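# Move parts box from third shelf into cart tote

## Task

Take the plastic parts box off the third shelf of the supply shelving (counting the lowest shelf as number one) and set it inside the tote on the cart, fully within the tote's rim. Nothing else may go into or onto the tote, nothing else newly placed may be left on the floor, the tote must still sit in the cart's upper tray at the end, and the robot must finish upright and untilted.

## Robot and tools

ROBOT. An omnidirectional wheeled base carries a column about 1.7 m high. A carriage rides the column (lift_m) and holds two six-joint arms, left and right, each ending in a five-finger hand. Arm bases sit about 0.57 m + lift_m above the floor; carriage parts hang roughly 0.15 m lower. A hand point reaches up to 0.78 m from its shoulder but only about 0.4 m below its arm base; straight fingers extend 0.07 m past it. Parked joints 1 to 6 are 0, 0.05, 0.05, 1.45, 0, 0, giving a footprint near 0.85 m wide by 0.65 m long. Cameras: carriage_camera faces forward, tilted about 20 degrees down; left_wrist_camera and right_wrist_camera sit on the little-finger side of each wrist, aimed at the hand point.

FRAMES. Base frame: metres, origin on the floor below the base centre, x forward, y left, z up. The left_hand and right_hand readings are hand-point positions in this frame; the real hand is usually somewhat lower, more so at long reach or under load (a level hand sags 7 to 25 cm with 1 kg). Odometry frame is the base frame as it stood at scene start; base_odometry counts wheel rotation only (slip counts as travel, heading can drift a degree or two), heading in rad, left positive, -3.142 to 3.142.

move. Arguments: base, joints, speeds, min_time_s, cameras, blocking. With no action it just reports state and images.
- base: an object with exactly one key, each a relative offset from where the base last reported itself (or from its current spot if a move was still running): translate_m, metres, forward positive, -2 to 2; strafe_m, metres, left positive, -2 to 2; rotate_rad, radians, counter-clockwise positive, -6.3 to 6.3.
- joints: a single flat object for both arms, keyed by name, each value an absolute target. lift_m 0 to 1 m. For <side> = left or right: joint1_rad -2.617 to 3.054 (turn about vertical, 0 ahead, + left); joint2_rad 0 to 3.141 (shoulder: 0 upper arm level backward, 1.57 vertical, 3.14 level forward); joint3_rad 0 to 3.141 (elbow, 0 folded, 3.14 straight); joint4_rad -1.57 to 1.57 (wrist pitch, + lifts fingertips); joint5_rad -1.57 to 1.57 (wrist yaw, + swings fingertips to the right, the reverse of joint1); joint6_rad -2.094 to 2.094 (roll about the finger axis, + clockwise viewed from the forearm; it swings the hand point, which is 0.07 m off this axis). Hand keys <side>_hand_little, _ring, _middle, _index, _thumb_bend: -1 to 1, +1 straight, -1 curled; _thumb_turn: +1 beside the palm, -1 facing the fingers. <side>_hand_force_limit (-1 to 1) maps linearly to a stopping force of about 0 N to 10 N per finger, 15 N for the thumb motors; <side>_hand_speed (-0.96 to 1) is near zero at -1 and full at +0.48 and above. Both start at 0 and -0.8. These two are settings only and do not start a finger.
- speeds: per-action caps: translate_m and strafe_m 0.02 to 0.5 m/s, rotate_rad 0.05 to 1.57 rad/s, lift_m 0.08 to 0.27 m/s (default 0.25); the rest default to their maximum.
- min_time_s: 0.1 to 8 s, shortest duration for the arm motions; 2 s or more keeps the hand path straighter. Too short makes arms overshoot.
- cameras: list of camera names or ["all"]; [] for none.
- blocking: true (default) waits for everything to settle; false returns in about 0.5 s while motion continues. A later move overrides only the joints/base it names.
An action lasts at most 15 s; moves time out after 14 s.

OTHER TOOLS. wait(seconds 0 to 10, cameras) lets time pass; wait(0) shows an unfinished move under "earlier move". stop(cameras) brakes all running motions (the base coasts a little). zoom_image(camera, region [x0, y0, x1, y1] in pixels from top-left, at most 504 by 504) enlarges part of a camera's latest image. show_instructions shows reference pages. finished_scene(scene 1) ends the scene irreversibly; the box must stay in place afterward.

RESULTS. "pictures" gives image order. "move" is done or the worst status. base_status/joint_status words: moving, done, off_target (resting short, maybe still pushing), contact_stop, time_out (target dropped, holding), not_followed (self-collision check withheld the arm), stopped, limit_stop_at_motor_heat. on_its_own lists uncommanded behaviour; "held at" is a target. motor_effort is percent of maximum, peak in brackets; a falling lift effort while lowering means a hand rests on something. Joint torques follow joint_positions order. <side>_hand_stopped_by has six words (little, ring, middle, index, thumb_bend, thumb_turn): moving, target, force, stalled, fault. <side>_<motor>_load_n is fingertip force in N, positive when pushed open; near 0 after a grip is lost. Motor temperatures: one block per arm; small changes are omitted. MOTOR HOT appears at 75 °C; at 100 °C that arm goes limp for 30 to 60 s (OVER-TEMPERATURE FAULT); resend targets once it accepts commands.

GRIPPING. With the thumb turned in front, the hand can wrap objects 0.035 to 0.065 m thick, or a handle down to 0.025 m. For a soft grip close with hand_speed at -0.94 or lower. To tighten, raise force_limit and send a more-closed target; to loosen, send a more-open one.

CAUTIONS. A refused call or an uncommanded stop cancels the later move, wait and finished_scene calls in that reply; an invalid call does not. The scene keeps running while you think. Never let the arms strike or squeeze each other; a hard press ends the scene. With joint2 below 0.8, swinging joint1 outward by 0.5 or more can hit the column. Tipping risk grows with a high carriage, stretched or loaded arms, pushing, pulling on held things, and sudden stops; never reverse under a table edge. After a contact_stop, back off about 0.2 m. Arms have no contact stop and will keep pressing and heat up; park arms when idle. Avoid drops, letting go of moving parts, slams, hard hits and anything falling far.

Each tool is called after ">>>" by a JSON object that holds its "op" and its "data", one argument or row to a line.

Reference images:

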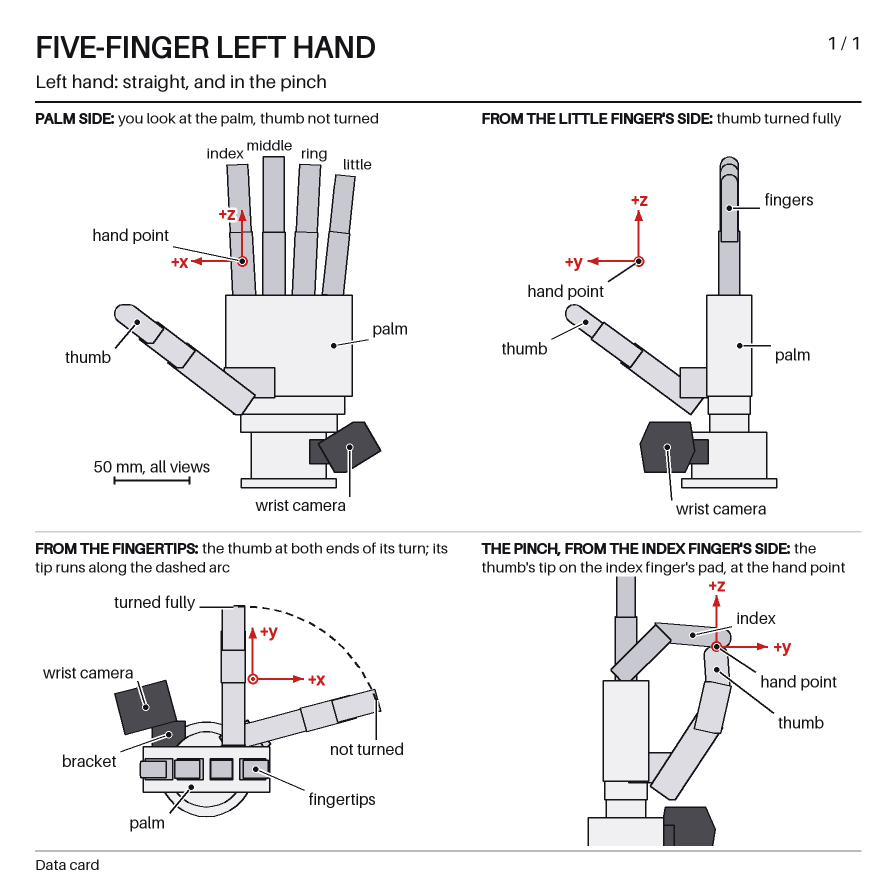

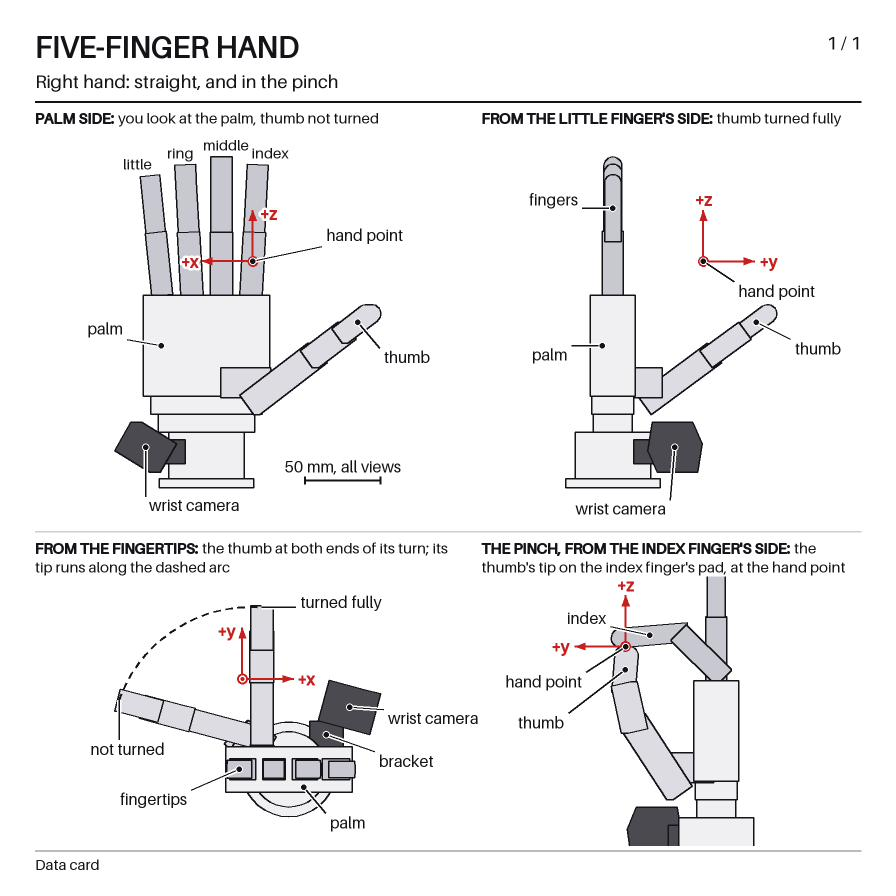

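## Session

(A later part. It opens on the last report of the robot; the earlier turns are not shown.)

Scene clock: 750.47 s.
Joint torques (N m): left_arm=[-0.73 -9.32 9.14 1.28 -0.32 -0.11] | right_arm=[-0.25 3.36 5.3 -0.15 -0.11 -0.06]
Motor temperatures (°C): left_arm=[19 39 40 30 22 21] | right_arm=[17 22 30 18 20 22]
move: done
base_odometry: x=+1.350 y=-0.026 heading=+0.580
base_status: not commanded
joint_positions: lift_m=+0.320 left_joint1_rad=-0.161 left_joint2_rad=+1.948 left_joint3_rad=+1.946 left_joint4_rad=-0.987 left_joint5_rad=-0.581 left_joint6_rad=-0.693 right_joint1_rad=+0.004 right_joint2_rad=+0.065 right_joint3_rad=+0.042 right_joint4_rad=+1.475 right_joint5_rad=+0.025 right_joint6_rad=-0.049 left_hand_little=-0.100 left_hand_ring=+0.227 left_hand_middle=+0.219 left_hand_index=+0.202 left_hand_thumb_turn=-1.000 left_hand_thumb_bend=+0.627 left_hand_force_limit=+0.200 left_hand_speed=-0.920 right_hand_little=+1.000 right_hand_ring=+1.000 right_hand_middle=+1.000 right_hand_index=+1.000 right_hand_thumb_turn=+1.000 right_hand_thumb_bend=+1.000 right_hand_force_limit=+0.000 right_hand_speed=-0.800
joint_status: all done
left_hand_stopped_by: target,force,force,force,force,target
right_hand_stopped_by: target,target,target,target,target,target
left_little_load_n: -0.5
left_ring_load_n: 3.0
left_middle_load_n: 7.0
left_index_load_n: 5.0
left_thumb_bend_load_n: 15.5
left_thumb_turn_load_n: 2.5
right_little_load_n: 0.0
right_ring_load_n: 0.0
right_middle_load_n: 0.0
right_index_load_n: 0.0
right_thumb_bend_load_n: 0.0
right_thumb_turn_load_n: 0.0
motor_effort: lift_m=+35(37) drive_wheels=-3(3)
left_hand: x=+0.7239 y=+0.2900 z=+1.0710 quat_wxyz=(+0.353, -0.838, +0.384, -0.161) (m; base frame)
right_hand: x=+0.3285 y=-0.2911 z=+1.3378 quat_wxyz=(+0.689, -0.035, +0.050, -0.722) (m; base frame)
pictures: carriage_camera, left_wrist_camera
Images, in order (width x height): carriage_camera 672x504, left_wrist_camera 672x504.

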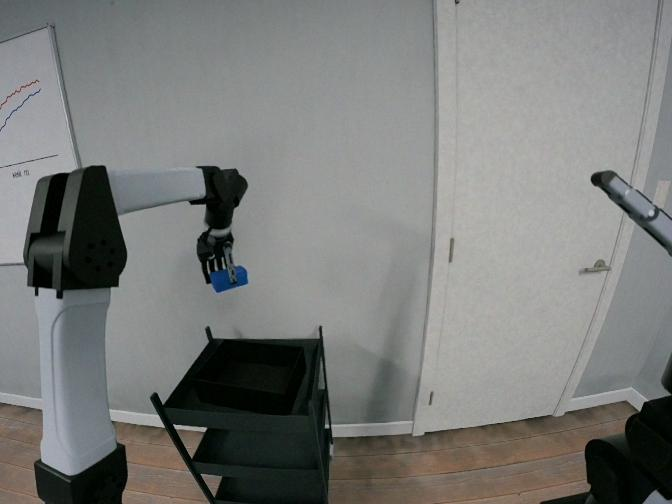

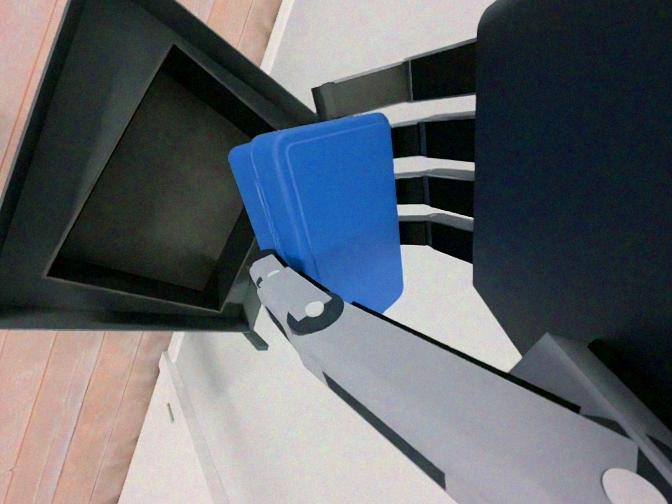

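>>> {"op": "move", "data": {
  "joints": {"lift_m": 0.22, "left_joint1_rad": -0.22},
  "min_time_s": 2,
  "cameras": ["carriage_camera","left_wrist_camera"]
}}

Scene clock: 801.90 s.
Joint torques (N m): left_arm=[-0.75 -10.65 8.16 1.29 -0.32 -0.1] | right_arm=[-0.27 3.36 5.3 -0.16 -0.11 -0.06]
move: done
base_odometry: x=+1.350 y=-0.026 heading=+0.580
base_status: not commanded
joint_positions: lift_m=+0.220 left_joint1_rad=-0.211 left_joint2_rad=+1.960 left_joint3_rad=+1.957 left_joint4_rad=-0.987 left_joint5_rad=-0.581 left_joint6_rad=-0.693 right_joint1_rad=+0.004 right_joint2_rad=+0.065 right_joint3_rad=+0.042 right_joint4_rad=+1.475 right_joint5_rad=+0.025 right_joint6_rad=-0.049 left_hand_little=-0.100 left_hand_ring=+0.227 left_hand_middle=+0.219 left_hand_index=+0.202 left_hand_thumb_turn=-1.000 left_hand_thumb_bend=+0.627 left_hand_force_limit=+0.200 left_hand_speed=-0.920 right_hand_little=+1.000 right_hand_ring=+1.000 right_hand_middle=+1.000 right_hand_index=+1.000 right_hand_thumb_turn=+1.000 right_hand_thumb_bend=+1.000 right_hand_force_limit=+0.000 right_hand_speed=-0.800
joint_status: all done
left_hand_stopped_by: target,force,force,force,force,target
right_hand_stopped_by: target,target,target,target,target,target
left_little_load_n: -1.0
left_ring_load_n: 2.5
left_middle_load_n: 7.0
left_index_load_n: 5.0
left_thumb_bend_load_n: 15.5
left_thumb_turn_load_n: 2.5
right_little_load_n: 0.0
right_ring_load_n: 0.0
right_middle_load_n: 0.0
right_index_load_n: 0.0
right_thumb_bend_load_n: 0.0
right_thumb_turn_load_n: 0.0
motor_effort: lift_m=+34(37) drive_wheels=-3(3)
left_hand: x=+0.7246 y=+0.2649 z=+0.9693 quat_wxyz=(+0.349, -0.828, +0.405, -0.169) (m; base frame)
right_hand: x=+0.3285 y=-0.2911 z=+1.2378 quat_wxyz=(+0.689, -0.035, +0.050, -0.722) (m; base frame)
pictures: carriage_camera, left_wrist_camera
Images, in order (width x height): carriage_camera 672x504, left_wrist_camera 672x504.

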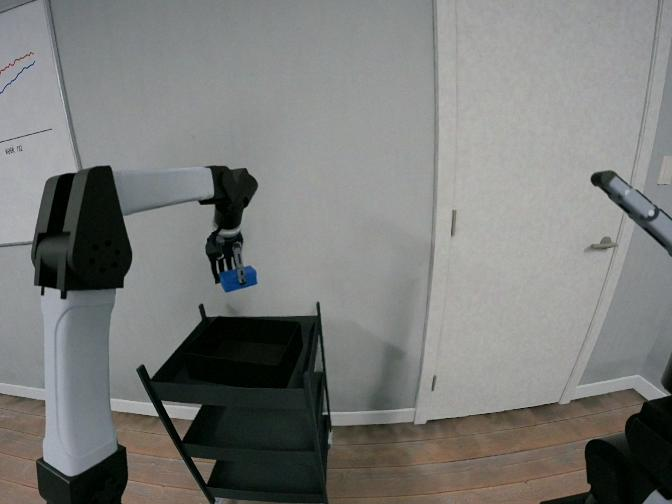

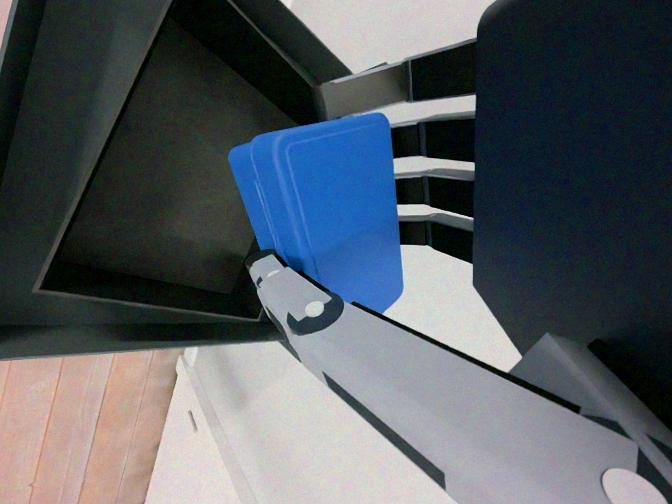

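>>> {"op": "move", "data": {
  "joints": {"lift_m": 0.12, "left_joint1_rad": -0.125, "left_joint2_rad": 1.91, "left_joint3_rad": 1.92},
  "min_time_s": 2,
  "cameras": ["carriage_camera","left_wrist_camera"]
}}

Scene clock: 842.43 s.
Joint torques (N m): left_arm=[0.94 -15.05 6.05 1.27 -0.32 -0.1] | right_arm=[-0.24 3.37 5.31 -0.16 -0.11 -0.06]
move: done
base_odometry: x=+1.350 y=-0.026 heading=+0.580
base_status: not commanded
joint_positions: lift_m=+0.120 left_joint1_rad=-0.134 left_joint2_rad=+1.947 left_joint3_rad=+1.930 left_joint4_rad=-0.988 left_joint5_rad=-0.581 left_joint6_rad=-0.693 right_joint1_rad=+0.004 right_joint2_rad=+0.065 right_joint3_rad=+0.042 right_joint4_rad=+1.475 right_joint5_rad=+0.025 right_joint6_rad=-0.049 left_hand_little=-0.100 left_hand_ring=+0.227 left_hand_middle=+0.219 left_hand_index=+0.202 left_hand_thumb_turn=-1.000 left_hand_thumb_bend=+0.627 left_hand_force_limit=+0.200 left_hand_speed=-0.920 right_hand_little=+1.000 right_hand_ring=+1.000 right_hand_middle=+1.000 right_hand_index=+1.000 right_hand_thumb_turn=+1.000 right_hand_thumb_bend=+1.000 right_hand_force_limit=+0.000 right_hand_speed=-0.800
joint_status: all done
left_hand_stopped_by: target,force,force,force,force,target
right_hand_stopped_by: target,target,target,target,target,target
left_little_load_n: -1.0
left_ring_load_n: 2.5
left_middle_load_n: 7.0
left_index_load_n: 5.0
left_thumb_bend_load_n: 15.5
left_thumb_turn_load_n: 3.0
right_little_load_n: 0.0
right_ring_load_n: 0.0
right_middle_load_n: 0.0
right_index_load_n: 0.0
right_thumb_bend_load_n: 0.0
right_thumb_turn_load_n: 0.0
motor_effort: lift_m=+34(35) drive_wheels=-2(3)
left_hand: x=+0.7212 y=+0.3041 z=+0.8655 quat_wxyz=(+0.354, -0.844, +0.375, -0.149) (m; base frame)
right_hand: x=+0.3285 y=-0.2911 z=+1.1378 quat_wxyz=(+0.689, -0.035, +0.050, -0.722) (m; base frame)
pictures: carriage_camera, left_wrist_camera
Images, in order (width x height): carriage_camera 672x504, left_wrist_camera 672x504.

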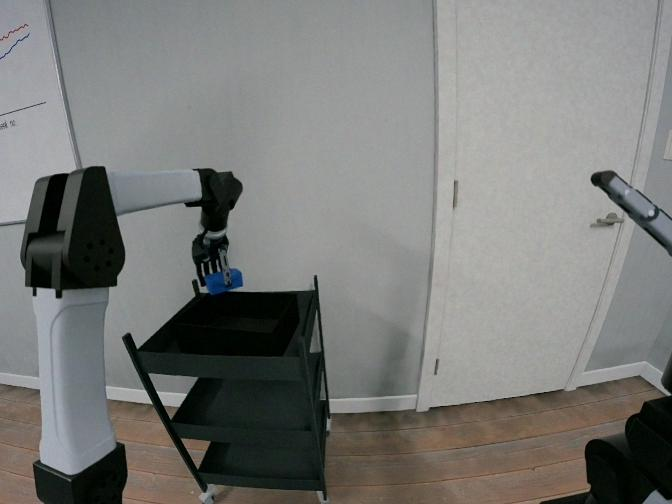

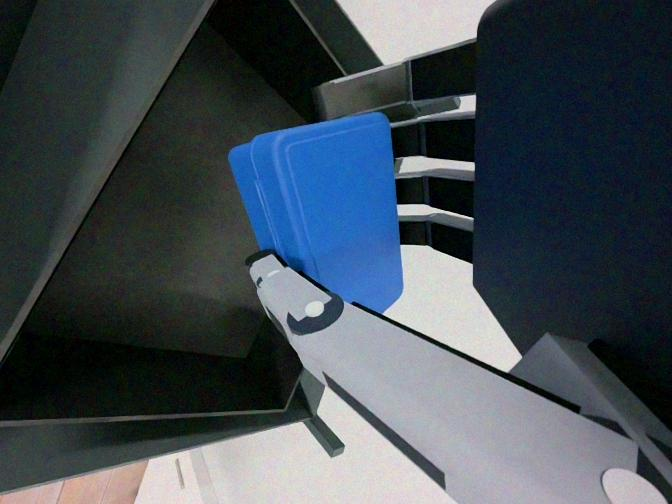

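>>> {"op": "zoom_image", "data": {
  "camera": "left_wrist_camera",
  "region": [0, 0, 500, 504]
}}

>>> {"op": "zoom_image", "data": {
  "camera": "carriage_camera",
  "region": [110, 220, 350, 400]
}}

Scaled by 1.000.

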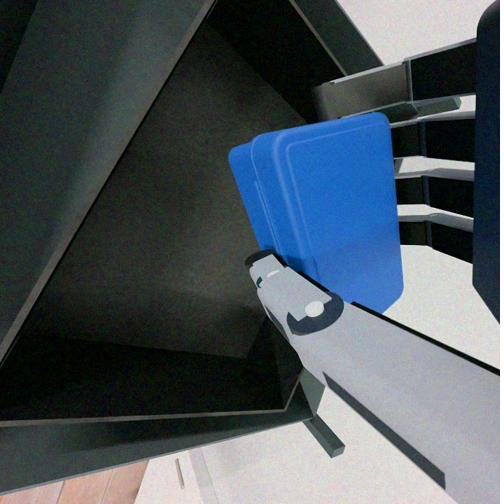

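Scaled by 2.100 from the camera's 672x504 image, which has a finer 960x720 frame.

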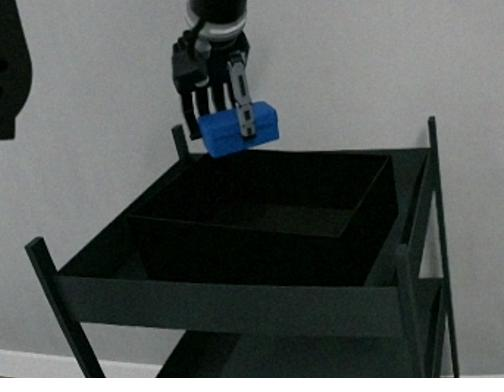

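>>> {"op": "move", "data": {
  "joints": {"lift_m": 0.12, "left_joint1_rad": -0.115, "left_joint2_rad": 2.13, "left_joint3_rad": 2.13},
  "min_time_s": 2,
  "cameras": ["carriage_camera","left_wrist_camera"]
}}

Scene clock: 872.97 s.
Joint torques (N m): left_arm=[1.28 -10.66 9.14 1.29 -0.32 -0.11] | right_arm=[-0.25 3.37 5.31 -0.16 -0.1 -0.06]
Motor temperatures (°C): left_arm=[19 44 38 30 22 21] | right_arm=[17 22 31 18 20 22]
move: done
base_odometry: x=+1.350 y=-0.026 heading=+0.580
base_status: not commanded
joint_positions: lift_m=+0.120 left_joint1_rad=-0.126 left_joint2_rad=+2.107 left_joint3_rad=+2.106 left_joint4_rad=-0.988 left_joint5_rad=-0.581 left_joint6_rad=-0.693 right_joint1_rad=+0.004 right_joint2_rad=+0.065 right_joint3_rad=+0.042 right_joint4_rad=+1.475 right_joint5_rad=+0.025 right_joint6_rad=-0.049 left_hand_little=-0.100 left_hand_ring=+0.227 left_hand_middle=+0.219 left_hand_index=+0.202 left_hand_thumb_turn=-1.000 left_hand_thumb_bend=+0.627 left_hand_force_limit=+0.200 left_hand_speed=-0.920 right_hand_little=+1.000 right_hand_ring=+1.000 right_hand_middle=+1.000 right_hand_index=+1.000 right_hand_thumb_turn=+1.000 right_hand_thumb_bend=+1.000 right_hand_force_limit=+0.000 right_hand_speed=-0.800
joint_status: all done
left_hand_stopped_by: target,force,force,force,force,target
right_hand_stopped_by: target,target,target,target,target,target
left_little_load_n: -1.0
left_ring_load_n: 2.5
left_middle_load_n: 7.0
left_index_load_n: 5.0
left_thumb_bend_load_n: 15.5
left_thumb_turn_load_n: 2.5
right_little_load_n: 0.0
right_ring_load_n: 0.0
right_middle_load_n: 0.0
right_index_load_n: 0.0
right_thumb_bend_load_n: 0.0
right_thumb_turn_load_n: 0.0
motor_effort: lift_m=+34(34) drive_wheels=+1(3)
left_hand: x=+0.7616 y=+0.3025 z=+0.8531 quat_wxyz=(+0.356, -0.844, +0.369, -0.155) (m; base frame)
right_hand: x=+0.3285 y=-0.2911 z=+1.1378 quat_wxyz=(+0.689, -0.035, +0.050, -0.722) (m; base frame)
pictures: carriage_camera, left_wrist_camera
Images, in order (width x height): carriage_camera 672x504, left_wrist_camera 672x504.

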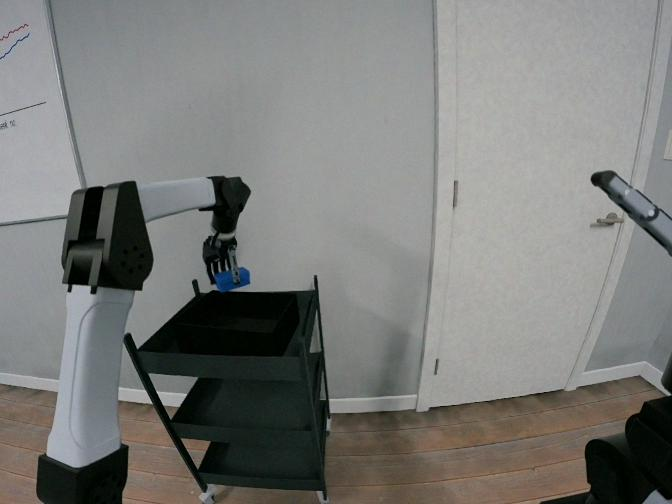

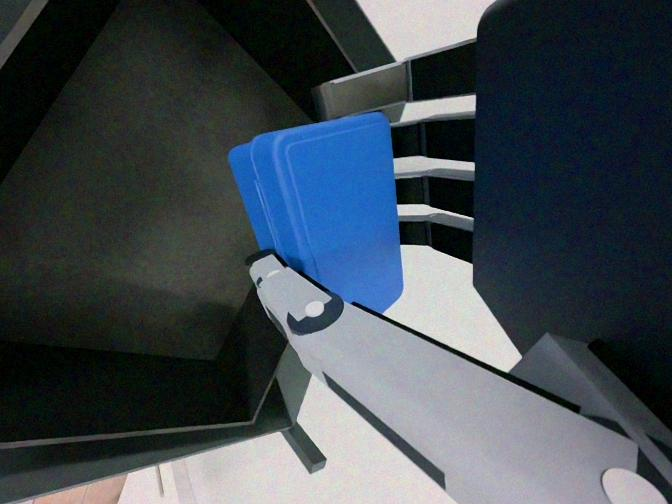

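>>> {"op": "move", "data": {
  "joints": {"lift_m": 0.05},
  "speeds": {"lift_m": 0.08},
  "cameras": ["carriage_camera","left_wrist_camera"]
}}

>>> {"op": "zoom_image", "data": {
  "camera": "carriage_camera",
  "region": [110, 160, 350, 340]
}}

Scene clock: 879.80 s.
Joint torques (N m): left_arm=[1.25 -11.3 8.53 1.29 -0.32 -0.1] | right_arm=[-0.25 3.38 5.31 -0.16 -0.11 -0.05]
move: done
base_odometry: x=+1.350 y=-0.026 heading=+0.580
base_status: not commanded
joint_positions: lift_m=+0.050 left_joint1_rad=-0.126 left_joint2_rad=+2.113 left_joint3_rad=+2.113 left_joint4_rad=-0.987 left_joint5_rad=-0.581 left_joint6_rad=-0.693 right_joint1_rad=+0.004 right_joint2_rad=+0.065 right_joint3_rad=+0.042 right_joint4_rad=+1.475 right_joint5_rad=+0.025 right_joint6_rad=-0.049 left_hand_little=-0.100 left_hand_ring=+0.227 left_hand_middle=+0.219 left_hand_index=+0.202 left_hand_thumb_turn=-1.000 left_hand_thumb_bend=+0.627 left_hand_force_limit=+0.200 left_hand_speed=-0.920 right_hand_little=+1.000 right_hand_ring=+1.000 right_hand_middle=+1.000 right_hand_index=+1.000 right_hand_thumb_turn=+1.000 right_hand_thumb_bend=+1.000 right_hand_force_limit=+0.000 right_hand_speed=-0.800
joint_status: all done
left_hand_stopped_by: target,force,force,force,force,target
right_hand_stopped_by: target,target,target,target,target,target
left_little_load_n: -1.0
left_ring_load_n: 2.5
left_middle_load_n: 7.5
left_index_load_n: 5.0
left_thumb_bend_load_n: 15.0
left_thumb_turn_load_n: 2.5
right_little_load_n: 0.0
right_ring_load_n: 0.0
right_middle_load_n: 0.0
right_index_load_n: 0.0
right_thumb_bend_load_n: 0.0
right_thumb_turn_load_n: 0.0
motor_effort: lift_m=+34(34) drive_wheels=-2(3)
left_hand: x=+0.7633 y=+0.3023 z=+0.7824 quat_wxyz=(+0.356, -0.844, +0.369, -0.156) (m; base frame)
right_hand: x=+0.3285 y=-0.2911 z=+1.0678 quat_wxyz=(+0.689, -0.035, +0.050, -0.722) (m; base frame)
pictures: carriage_camera, left_wrist_camera
Images, in order (width x height): carriage_camera 672x504, left_wrist_camera 672x504.

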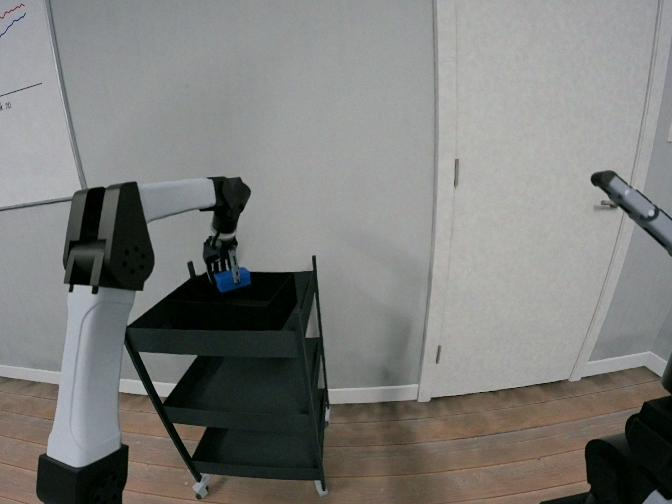

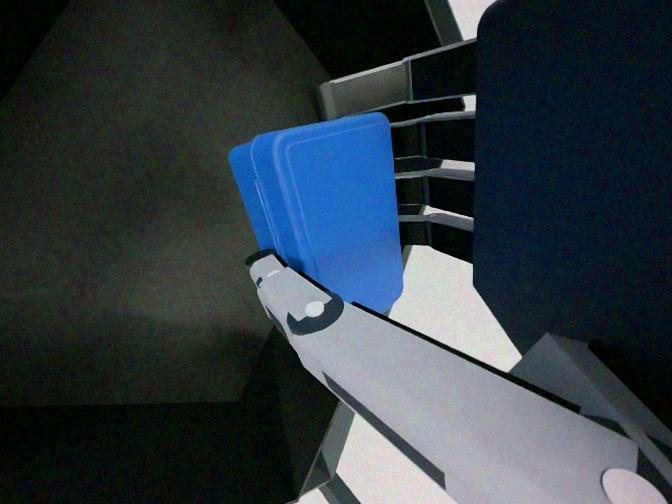

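Scaled by 2.100 from the camera's 672x504 image, which has a finer 960x720 frame.

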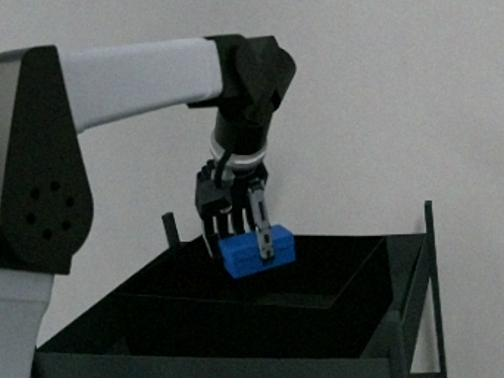

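>>> {"op": "move", "data": {
  "joints": {"lift_m": 0.01},
  "speeds": {"lift_m": 0.08},
  "cameras": ["carriage_camera","left_wrist_camera"]
}}

>>> {"op": "zoom_image", "data": {
  "camera": "carriage_camera",
  "region": [110, 160, 350, 340]
}}

Scene clock: 885.37 s.
Joint torques (N m): left_arm=[1.31 -11.69 8.34 1.29 -0.32 -0.1] | right_arm=[-0.25 3.37 5.34 -0.16 -0.11 -0.06]
move: done
base_odometry: x=+1.350 y=-0.026 heading=+0.580
base_status: not commanded
joint_positions: lift_m=+0.010 left_joint1_rad=-0.126 left_joint2_rad=+2.116 left_joint3_rad=+2.115 left_joint4_rad=-0.987 left_joint5_rad=-0.581 left_joint6_rad=-0.693 right_joint1_rad=+0.004 right_joint2_rad=+0.065 right_joint3_rad=+0.042 right_joint4_rad=+1.475 right_joint5_rad=+0.025 right_joint6_rad=-0.049 left_hand_little=-0.100 left_hand_ring=+0.227 left_hand_middle=+0.219 left_hand_index=+0.202 left_hand_thumb_turn=-1.000 left_hand_thumb_bend=+0.627 left_hand_force_limit=+0.200 left_hand_speed=-0.920 right_hand_little=+1.000 right_hand_ring=+1.000 right_hand_middle=+1.000 right_hand_index=+1.000 right_hand_thumb_turn=+1.000 right_hand_thumb_bend=+1.000 right_hand_force_limit=+0.000 right_hand_speed=-0.800
joint_status: all done
left_hand_stopped_by: target,force,force,force,force,target
right_hand_stopped_by: target,target,target,target,target,target
left_little_load_n: -0.5
left_ring_load_n: 2.5
left_middle_load_n: 7.5
left_index_load_n: 5.0
left_thumb_bend_load_n: 15.5
left_thumb_turn_load_n: 2.5
right_little_load_n: 0.0
right_ring_load_n: 0.0
right_middle_load_n: 0.0
right_index_load_n: 0.0
right_thumb_bend_load_n: 0.0
right_thumb_turn_load_n: 0.0
motor_effort: lift_m=+34(37) drive_wheels=-3(3)
left_hand: x=+0.7639 y=+0.3022 z=+0.7415 quat_wxyz=(+0.356, -0.844, +0.369, -0.155) (m; base frame)
right_hand: x=+0.3285 y=-0.2911 z=+1.0278 quat_wxyz=(+0.689, -0.035, +0.050, -0.722) (m; base frame)
pictures: carriage_camera, left_wrist_camera
Images, in order (width x height): carriage_camera 672x504, left_wrist_camera 672x504.

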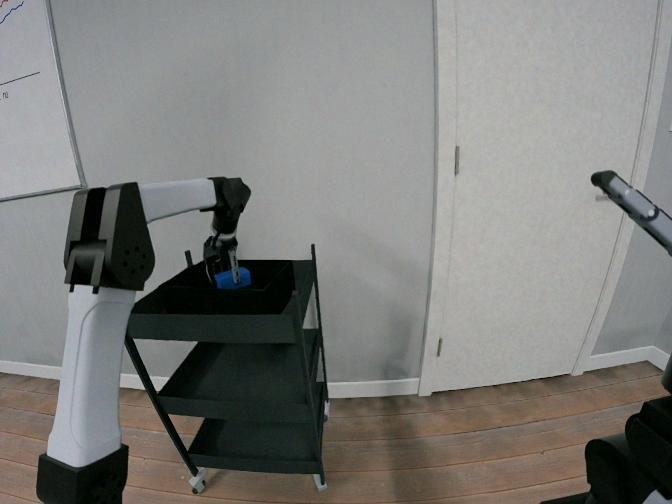

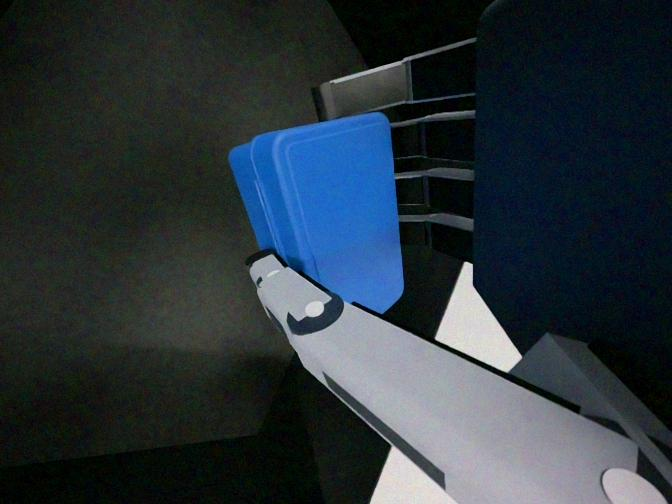

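Scaled by 2.100 from the camera's 672x504 image, which has a finer 960x720 frame.

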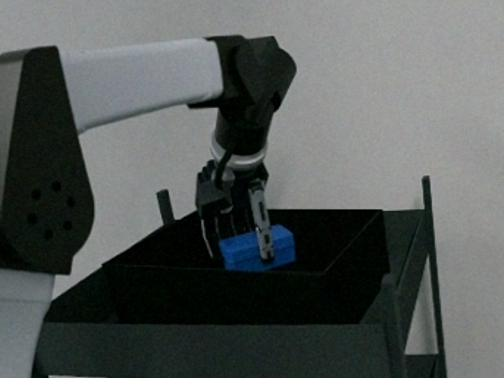

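>>> {"op": "move", "data": {
  "joints": {"lift_m": 0.0, "left_joint3_rad": 2.01, "left_joint4_rad": -0.885},
  "min_time_s": 2,
  "speeds": {"lift_m": 0.08},
  "cameras": ["carriage_camera","left_wrist_camera"]
}}

>>> {"op": "zoom_image", "data": {
  "camera": "carriage_camera",
  "region": [110, 160, 350, 340]
}}

Scene clock: 892.90 s.
Joint torques (N m): left_arm=[1.26 -12.18 6.17 1.37 -0.32 -0.1] | right_arm=[-0.25 3.37 5.31 -0.16 -0.1 -0.06]
move: done
base_odometry: x=+1.350 y=-0.026 heading=+0.580
base_status: not commanded
joint_positions: lift_m=+0.002 left_joint1_rad=-0.126 left_joint2_rad=+2.120 left_joint3_rad=+2.020 left_joint4_rad=-0.897 left_joint5_rad=-0.581 left_joint6_rad=-0.693 right_joint1_rad=+0.004 right_joint2_rad=+0.065 right_joint3_rad=+0.042 right_joint4_rad=+1.475 right_joint5_rad=+0.025 right_joint6_rad=-0.049 left_hand_little=-0.100 left_hand_ring=+0.227 left_hand_middle=+0.219 left_hand_index=+0.202 left_hand_thumb_turn=-1.000 left_hand_thumb_bend=+0.627 left_hand_force_limit=+0.200 left_hand_speed=-0.920 right_hand_little=+1.000 right_hand_ring=+1.000 right_hand_middle=+1.000 right_hand_index=+1.000 right_hand_thumb_turn=+1.000 right_hand_thumb_bend=+1.000 right_hand_force_limit=+0.000 right_hand_speed=-0.800
joint_status: all done
joint sent to its limit — lift_m, lower limit.
left_hand_stopped_by: target,force,force,force,force,target
right_hand_stopped_by: target,target,target,target,target,target
left_little_load_n: -0.5
left_ring_load_n: 2.5
left_middle_load_n: 7.5
left_index_load_n: 5.0
left_thumb_bend_load_n: 15.0
left_thumb_turn_load_n: 3.0
right_little_load_n: 0.0
right_ring_load_n: 0.0
right_middle_load_n: 0.0
right_index_load_n: 0.0
right_thumb_bend_load_n: 0.0
right_thumb_turn_load_n: 0.0
motor_effort: lift_m=+33(33) drive_wheels=+1(4)
left_hand: x=+0.7674 y=+0.3018 z=+0.7072 quat_wxyz=(+0.355, -0.845, +0.371, -0.152) (m; base frame)
right_hand: x=+0.3285 y=-0.2911 z=+1.0194 quat_wxyz=(+0.689, -0.035, +0.050, -0.722) (m; base frame)
pictures: carriage_camera, left_wrist_camera
Images, in order (width x height): carriage_camera 672x504, left_wrist_camera 672x504.

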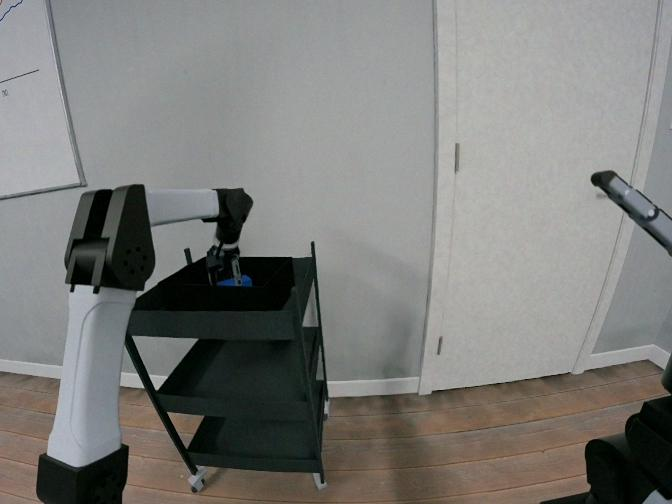

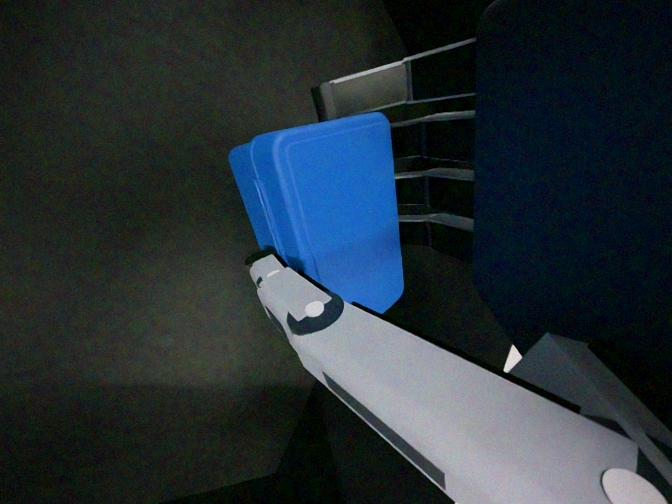

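Scaled by 2.100 from the camera's 672x504 image, which has a finer 960x720 frame.

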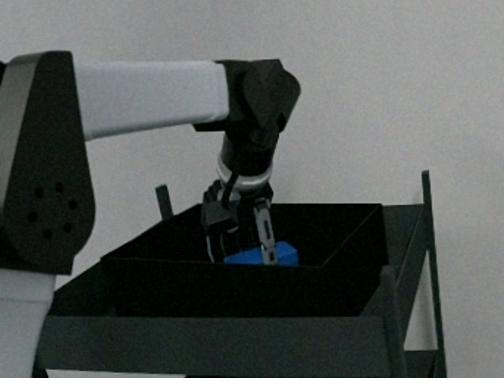

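>>> {"op": "move", "data": {
  "joints": {"left_joint3_rad": 1.92, "left_joint4_rad": -0.79},
  "min_time_s": 2,
  "cameras": ["carriage_camera","left_wrist_camera"]
}}

>>> {"op": "zoom_image", "data": {
  "camera": "carriage_camera",
  "region": [110, 160, 350, 340]
}}

Scene clock: 911.40 s.
Joint torques (N m): left_arm=[1.22 -12.29 4.57 1.34 -0.18 -0.1] | right_arm=[-0.27 3.37 5.3 -0.16 -0.1 -0.06]
move: done
base_odometry: x=+1.350 y=-0.026 heading=+0.580
base_status: not commanded
joint_positions: lift_m=+0.002 left_joint1_rad=-0.126 left_joint2_rad=+2.120 left_joint3_rad=+1.949 left_joint4_rad=-0.793 left_joint5_rad=-0.595 left_joint6_rad=-0.693 right_joint1_rad=+0.004 right_joint2_rad=+0.065 right_joint3_rad=+0.042 right_joint4_rad=+1.475 right_joint5_rad=+0.025 right_joint6_rad=-0.049 left_hand_little=-0.100 left_hand_ring=+0.227 left_hand_middle=+0.219 left_hand_index=+0.202 left_hand_thumb_turn=-1.000 left_hand_thumb_bend=+0.627 left_hand_force_limit=+0.200 left_hand_speed=-0.920 right_hand_little=+1.000 right_hand_ring=+1.000 right_hand_middle=+1.000 right_hand_index=+1.000 right_hand_thumb_turn=+1.000 right_hand_thumb_bend=+1.000 right_hand_force_limit=+0.000 right_hand_speed=-0.800
joint_status: all done
left_hand_stopped_by: target,force,force,force,force,target
right_hand_stopped_by: target,target,target,target,target,target
left_little_load_n: -1.0
left_ring_load_n: 2.0
left_middle_load_n: 5.5
left_index_load_n: 5.0
left_thumb_bend_load_n: 14.5
left_thumb_turn_load_n: 2.0
right_little_load_n: 0.0
right_ring_load_n: 0.0
right_middle_load_n: 0.0
right_index_load_n: 0.0
right_thumb_bend_load_n: 0.0
right_thumb_turn_load_n: 0.0
motor_effort: lift_m=+33(33) drive_wheels=-3(3)
left_hand: x=+0.7768 y=+0.3032 z=+0.6942 quat_wxyz=(+0.365, -0.842, +0.362, -0.163) (m; base frame)
right_hand: x=+0.3285 y=-0.2911 z=+1.0194 quat_wxyz=(+0.689, -0.035, +0.050, -0.722) (m; base frame)
pictures: carriage_camera, left_wrist_camera
Images, in order (width x height): carriage_camera 672x504, left_wrist_camera 672x504.

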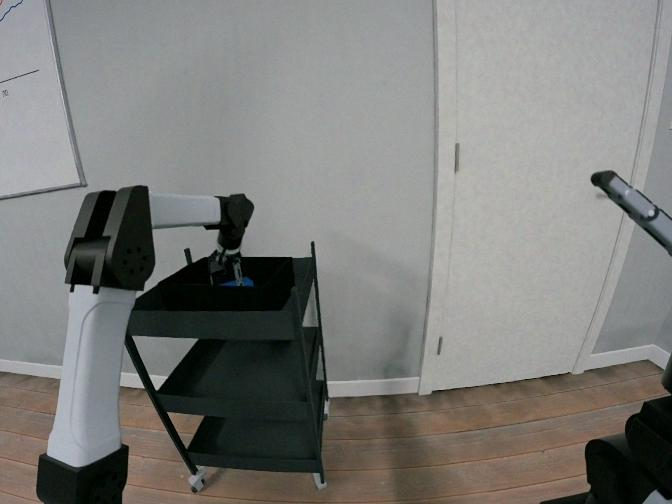

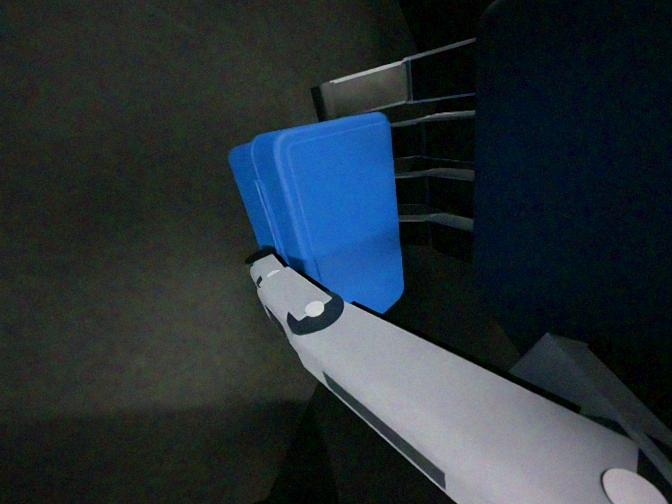

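Scaled by 2.100 from the camera's 672x504 image, which has a finer 960x720 frame.

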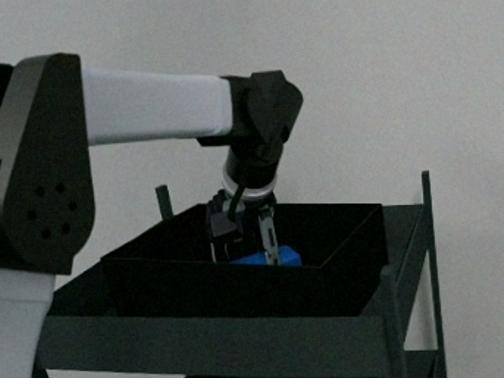

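>>> {"op": "move", "data": {
  "joints": {"left_joint3_rad": 1.955},
  "cameras": ["carriage_camera","left_wrist_camera"]
}}

>>> {"op": "zoom_image", "data": {
  "camera": "left_wrist_camera",
  "region": [200, 60, 500, 360]
}}

Scene clock: 915.30 s.
Joint torques (N m): left_arm=[1.26 -12.3 7.66 1.33 -0.16 -0.1] | right_arm=[-0.25 3.37 5.3 -0.16 -0.11 -0.05]
move: done
base_odometry: x=+1.350 y=-0.026 heading=+0.580
base_status: not commanded
joint_positions: lift_m=+0.002 left_joint1_rad=-0.126 left_joint2_rad=+2.120 left_joint3_rad=+1.950 left_joint4_rad=-0.792 left_joint5_rad=-0.595 left_joint6_rad=-0.693 right_joint1_rad=+0.004 right_joint2_rad=+0.065 right_joint3_rad=+0.042 right_joint4_rad=+1.475 right_joint5_rad=+0.025 right_joint6_rad=-0.049 left_hand_little=-0.100 left_hand_ring=+0.227 left_hand_middle=+0.219 left_hand_index=+0.202 left_hand_thumb_turn=-1.000 left_hand_thumb_bend=+0.627 left_hand_force_limit=+0.200 left_hand_speed=-0.920 right_hand_little=+1.000 right_hand_ring=+1.000 right_hand_middle=+1.000 right_hand_index=+1.000 right_hand_thumb_turn=+1.000 right_hand_thumb_bend=+1.000 right_hand_force_limit=+0.000 right_hand_speed=-0.800
joint_status: all done
left_hand_stopped_by: target,force,force,force,force,target
right_hand_stopped_by: target,target,target,target,target,target
left_little_load_n: -1.0
left_ring_load_n: 2.0
left_middle_load_n: 6.0
left_index_load_n: 4.5
left_thumb_bend_load_n: 14.5
left_thumb_turn_load_n: 2.0
right_little_load_n: 0.0
right_ring_load_n: 0.0
right_middle_load_n: 0.0
right_index_load_n: 0.0
right_thumb_bend_load_n: 0.0
right_thumb_turn_load_n: 0.0
motor_effort: lift_m=+33(33) drive_wheels=-3(3)
left_hand: x=+0.7773 y=+0.3031 z=+0.6948 quat_wxyz=(+0.365, -0.842, +0.362, -0.164) (m; base frame)
right_hand: x=+0.3285 y=-0.2911 z=+1.0194 quat_wxyz=(+0.689, -0.035, +0.050, -0.722) (m; base frame)
pictures: carriage_camera, left_wrist_camera
Images, in order (width x height): carriage_camera 672x504, left_wrist_camera 672x504.

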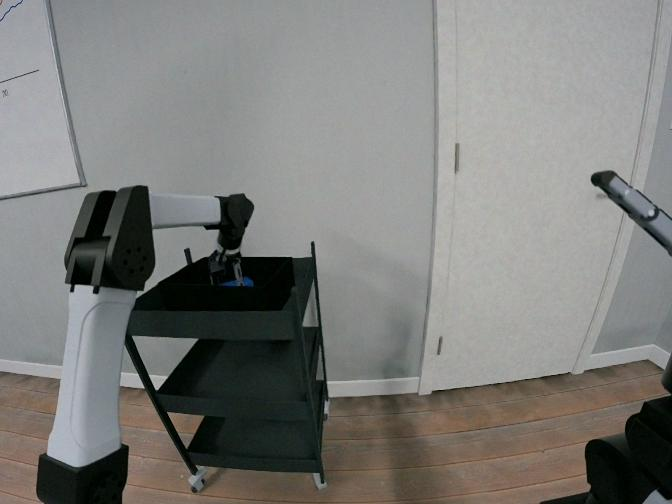

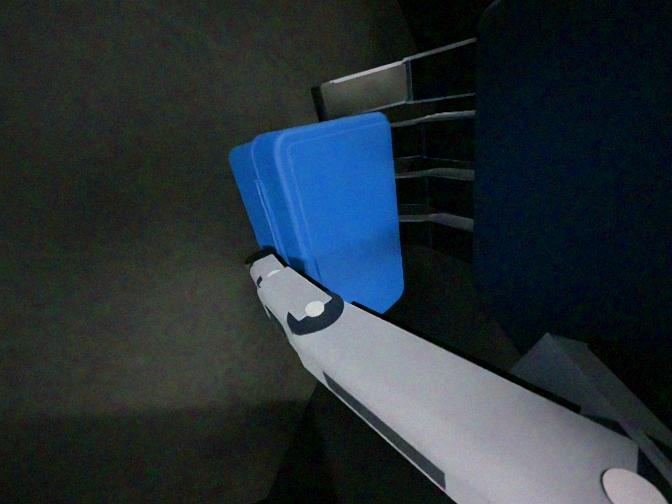

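Scaled by 1.680 from the camera's 672x504 image, which has a finer 960x720 frame.

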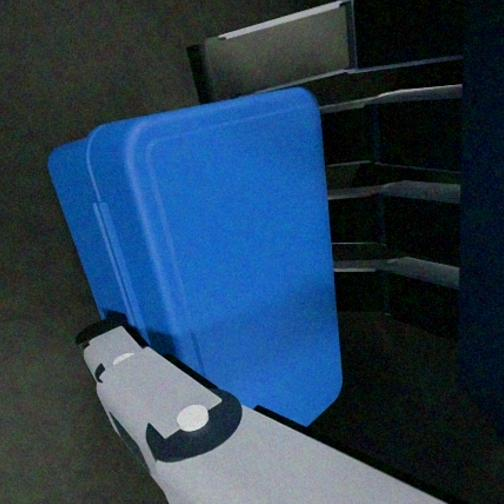

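>>> {"op": "move", "data": {
  "joints": {"left_hand_speed": -0.9, "left_hand_thumb_bend": 0.85, "left_hand_index": 0.4, "left_hand_middle": 0.4, "left_hand_ring": 0.4},
  "cameras": ["carriage_camera","left_wrist_camera"]
}}

Scene clock: 922.97 s.
Joint torques (N m): left_arm=[1.25 -12.29 7.65 1.3 -0.17 -0.1] | right_arm=[-0.25 3.37 5.31 -0.17 -0.11 -0.06]
move: done
base_odometry: x=+1.350 y=-0.026 heading=+0.580
base_status: not commanded
joint_positions: lift_m=+0.002 left_joint1_rad=-0.126 left_joint2_rad=+2.120 left_joint3_rad=+1.950 left_joint4_rad=-0.788 left_joint5_rad=-0.595 left_joint6_rad=-0.693 right_joint1_rad=+0.004 right_joint2_rad=+0.065 right_joint3_rad=+0.042 right_joint4_rad=+1.475 right_joint5_rad=+0.025 right_joint6_rad=-0.049 left_hand_little=-0.100 left_hand_ring=+0.400 left_hand_middle=+0.400 left_hand_index=+0.400 left_hand_thumb_turn=-1.000 left_hand_thumb_bend=+0.850 left_hand_force_limit=+0.200 left_hand_speed=-0.900 right_hand_little=+1.000 right_hand_ring=+1.000 right_hand_middle=+1.000 right_hand_index=+1.000 right_hand_thumb_turn=+1.000 right_hand_thumb_bend=+1.000 right_hand_force_limit=+0.000 right_hand_speed=-0.800
joint_status: all done
left_hand_stopped_by: target,target,target,target,target,target
right_hand_stopped_by: target,target,target,target,target,target
left_little_load_n: 0.0
left_ring_load_n: 0.0
left_middle_load_n: -0.5
left_index_load_n: 0.0
left_thumb_bend_load_n: 0.5
left_thumb_turn_load_n: 0.0
right_little_load_n: 0.0
right_ring_load_n: 0.0
right_middle_load_n: 0.0
right_index_load_n: 0.0
right_thumb_bend_load_n: 0.0
right_thumb_turn_load_n: 0.0
motor_effort: lift_m=+33(33) drive_wheels=+1(3)
left_hand: x=+0.7782 y=+0.3030 z=+0.6953 quat_wxyz=(+0.366, -0.842, +0.361, -0.166) (m; base frame)
right_hand: x=+0.3285 y=-0.2911 z=+1.0194 quat_wxyz=(+0.689, -0.035, +0.050, -0.722) (m; base frame)
pictures: carriage_camera, left_wrist_camera
Images, in order (width x height): carriage_camera 672x504, left_wrist_camera 672x504.

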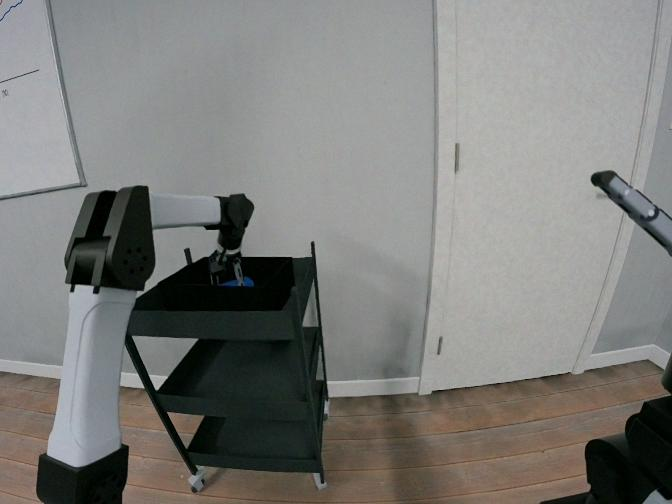

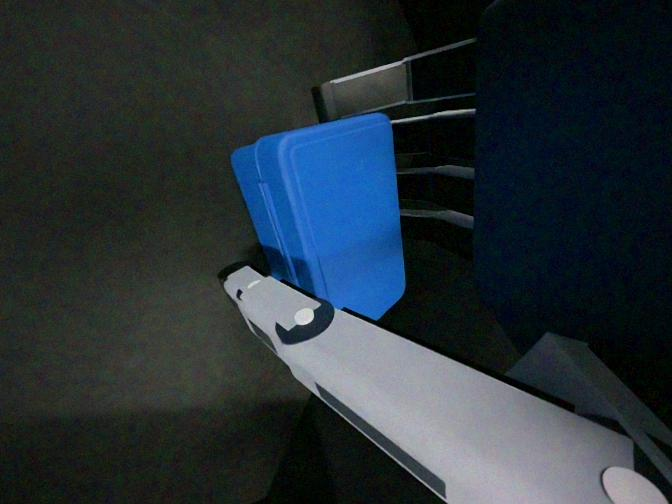

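>>> {"op": "move", "data": {
  "joints": {"left_hand_speed": -0.85, "left_hand_thumb_bend": 1.0, "left_hand_index": 0.65, "left_hand_middle": 0.65, "left_hand_ring": 0.65, "left_hand_little": 0.4},
  "cameras": ["left_wrist_camera"]
}}

Scene clock: 928.03 s.
Joint torques (N m): left_arm=[1.25 -12.31 7.62 1.29 -0.18 -0.11] | right_arm=[-0.25 3.37 5.31 -0.16 -0.11 -0.05]
move: done
base_odometry: x=+1.350 y=-0.026 heading=+0.580
base_status: not commanded
joint_positions: lift_m=+0.002 left_joint1_rad=-0.126 left_joint2_rad=+2.120 left_joint3_rad=+1.950 left_joint4_rad=-0.788 left_joint5_rad=-0.595 left_joint6_rad=-0.693 right_joint1_rad=+0.004 right_joint2_rad=+0.065 right_joint3_rad=+0.042 right_joint4_rad=+1.475 right_joint5_rad=+0.025 right_joint6_rad=-0.049 left_hand_little=+0.400 left_hand_ring=+0.650 left_hand_middle=+0.650 left_hand_index=+0.650 left_hand_thumb_turn=-1.000 left_hand_thumb_bend=+1.000 left_hand_force_limit=+0.200 left_hand_speed=-0.850 right_hand_little=+1.000 right_hand_ring=+1.000 right_hand_middle=+1.000 right_hand_index=+1.000 right_hand_thumb_turn=+1.000 right_hand_thumb_bend=+1.000 right_hand_force_limit=+0.000 right_hand_speed=-0.800
joint_status: all done
left_hand_stopped_by: target,target,target,target,target,target
right_hand_stopped_by: target,target,target,target,target,target
left_little_load_n: 0.0
left_ring_load_n: 0.0
left_middle_load_n: 0.0
left_index_load_n: 0.0
left_thumb_bend_load_n: 0.0
left_thumb_turn_load_n: 0.0
right_little_load_n: -0.5
right_ring_load_n: 0.0
right_middle_load_n: 0.0
right_index_load_n: 0.0
right_thumb_bend_load_n: 0.0
right_thumb_turn_load_n: 0.0
motor_effort: lift_m=+33(33) drive_wheels=+2(2)
left_hand: x=+0.7782 y=+0.3030 z=+0.6953 quat_wxyz=(+0.366, -0.842, +0.361, -0.166) (m; base frame)
right_hand: x=+0.3285 y=-0.2911 z=+1.0194 quat_wxyz=(+0.689, -0.035, +0.050, -0.722) (m; base frame)
pictures: left_wrist_camera
Images, in order (width x height): left_wrist_camera 672x504.

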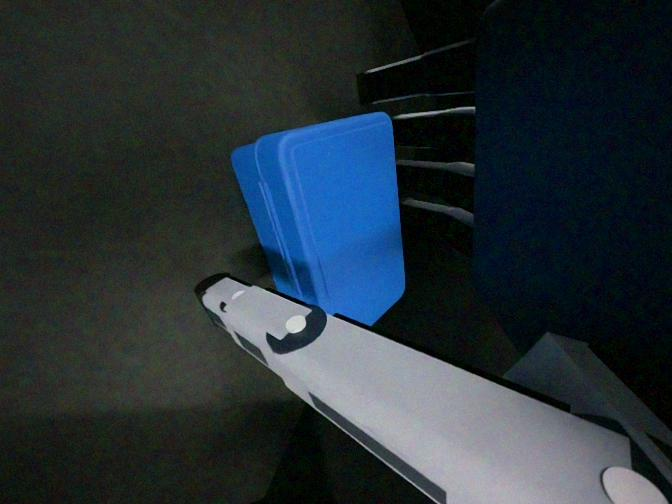

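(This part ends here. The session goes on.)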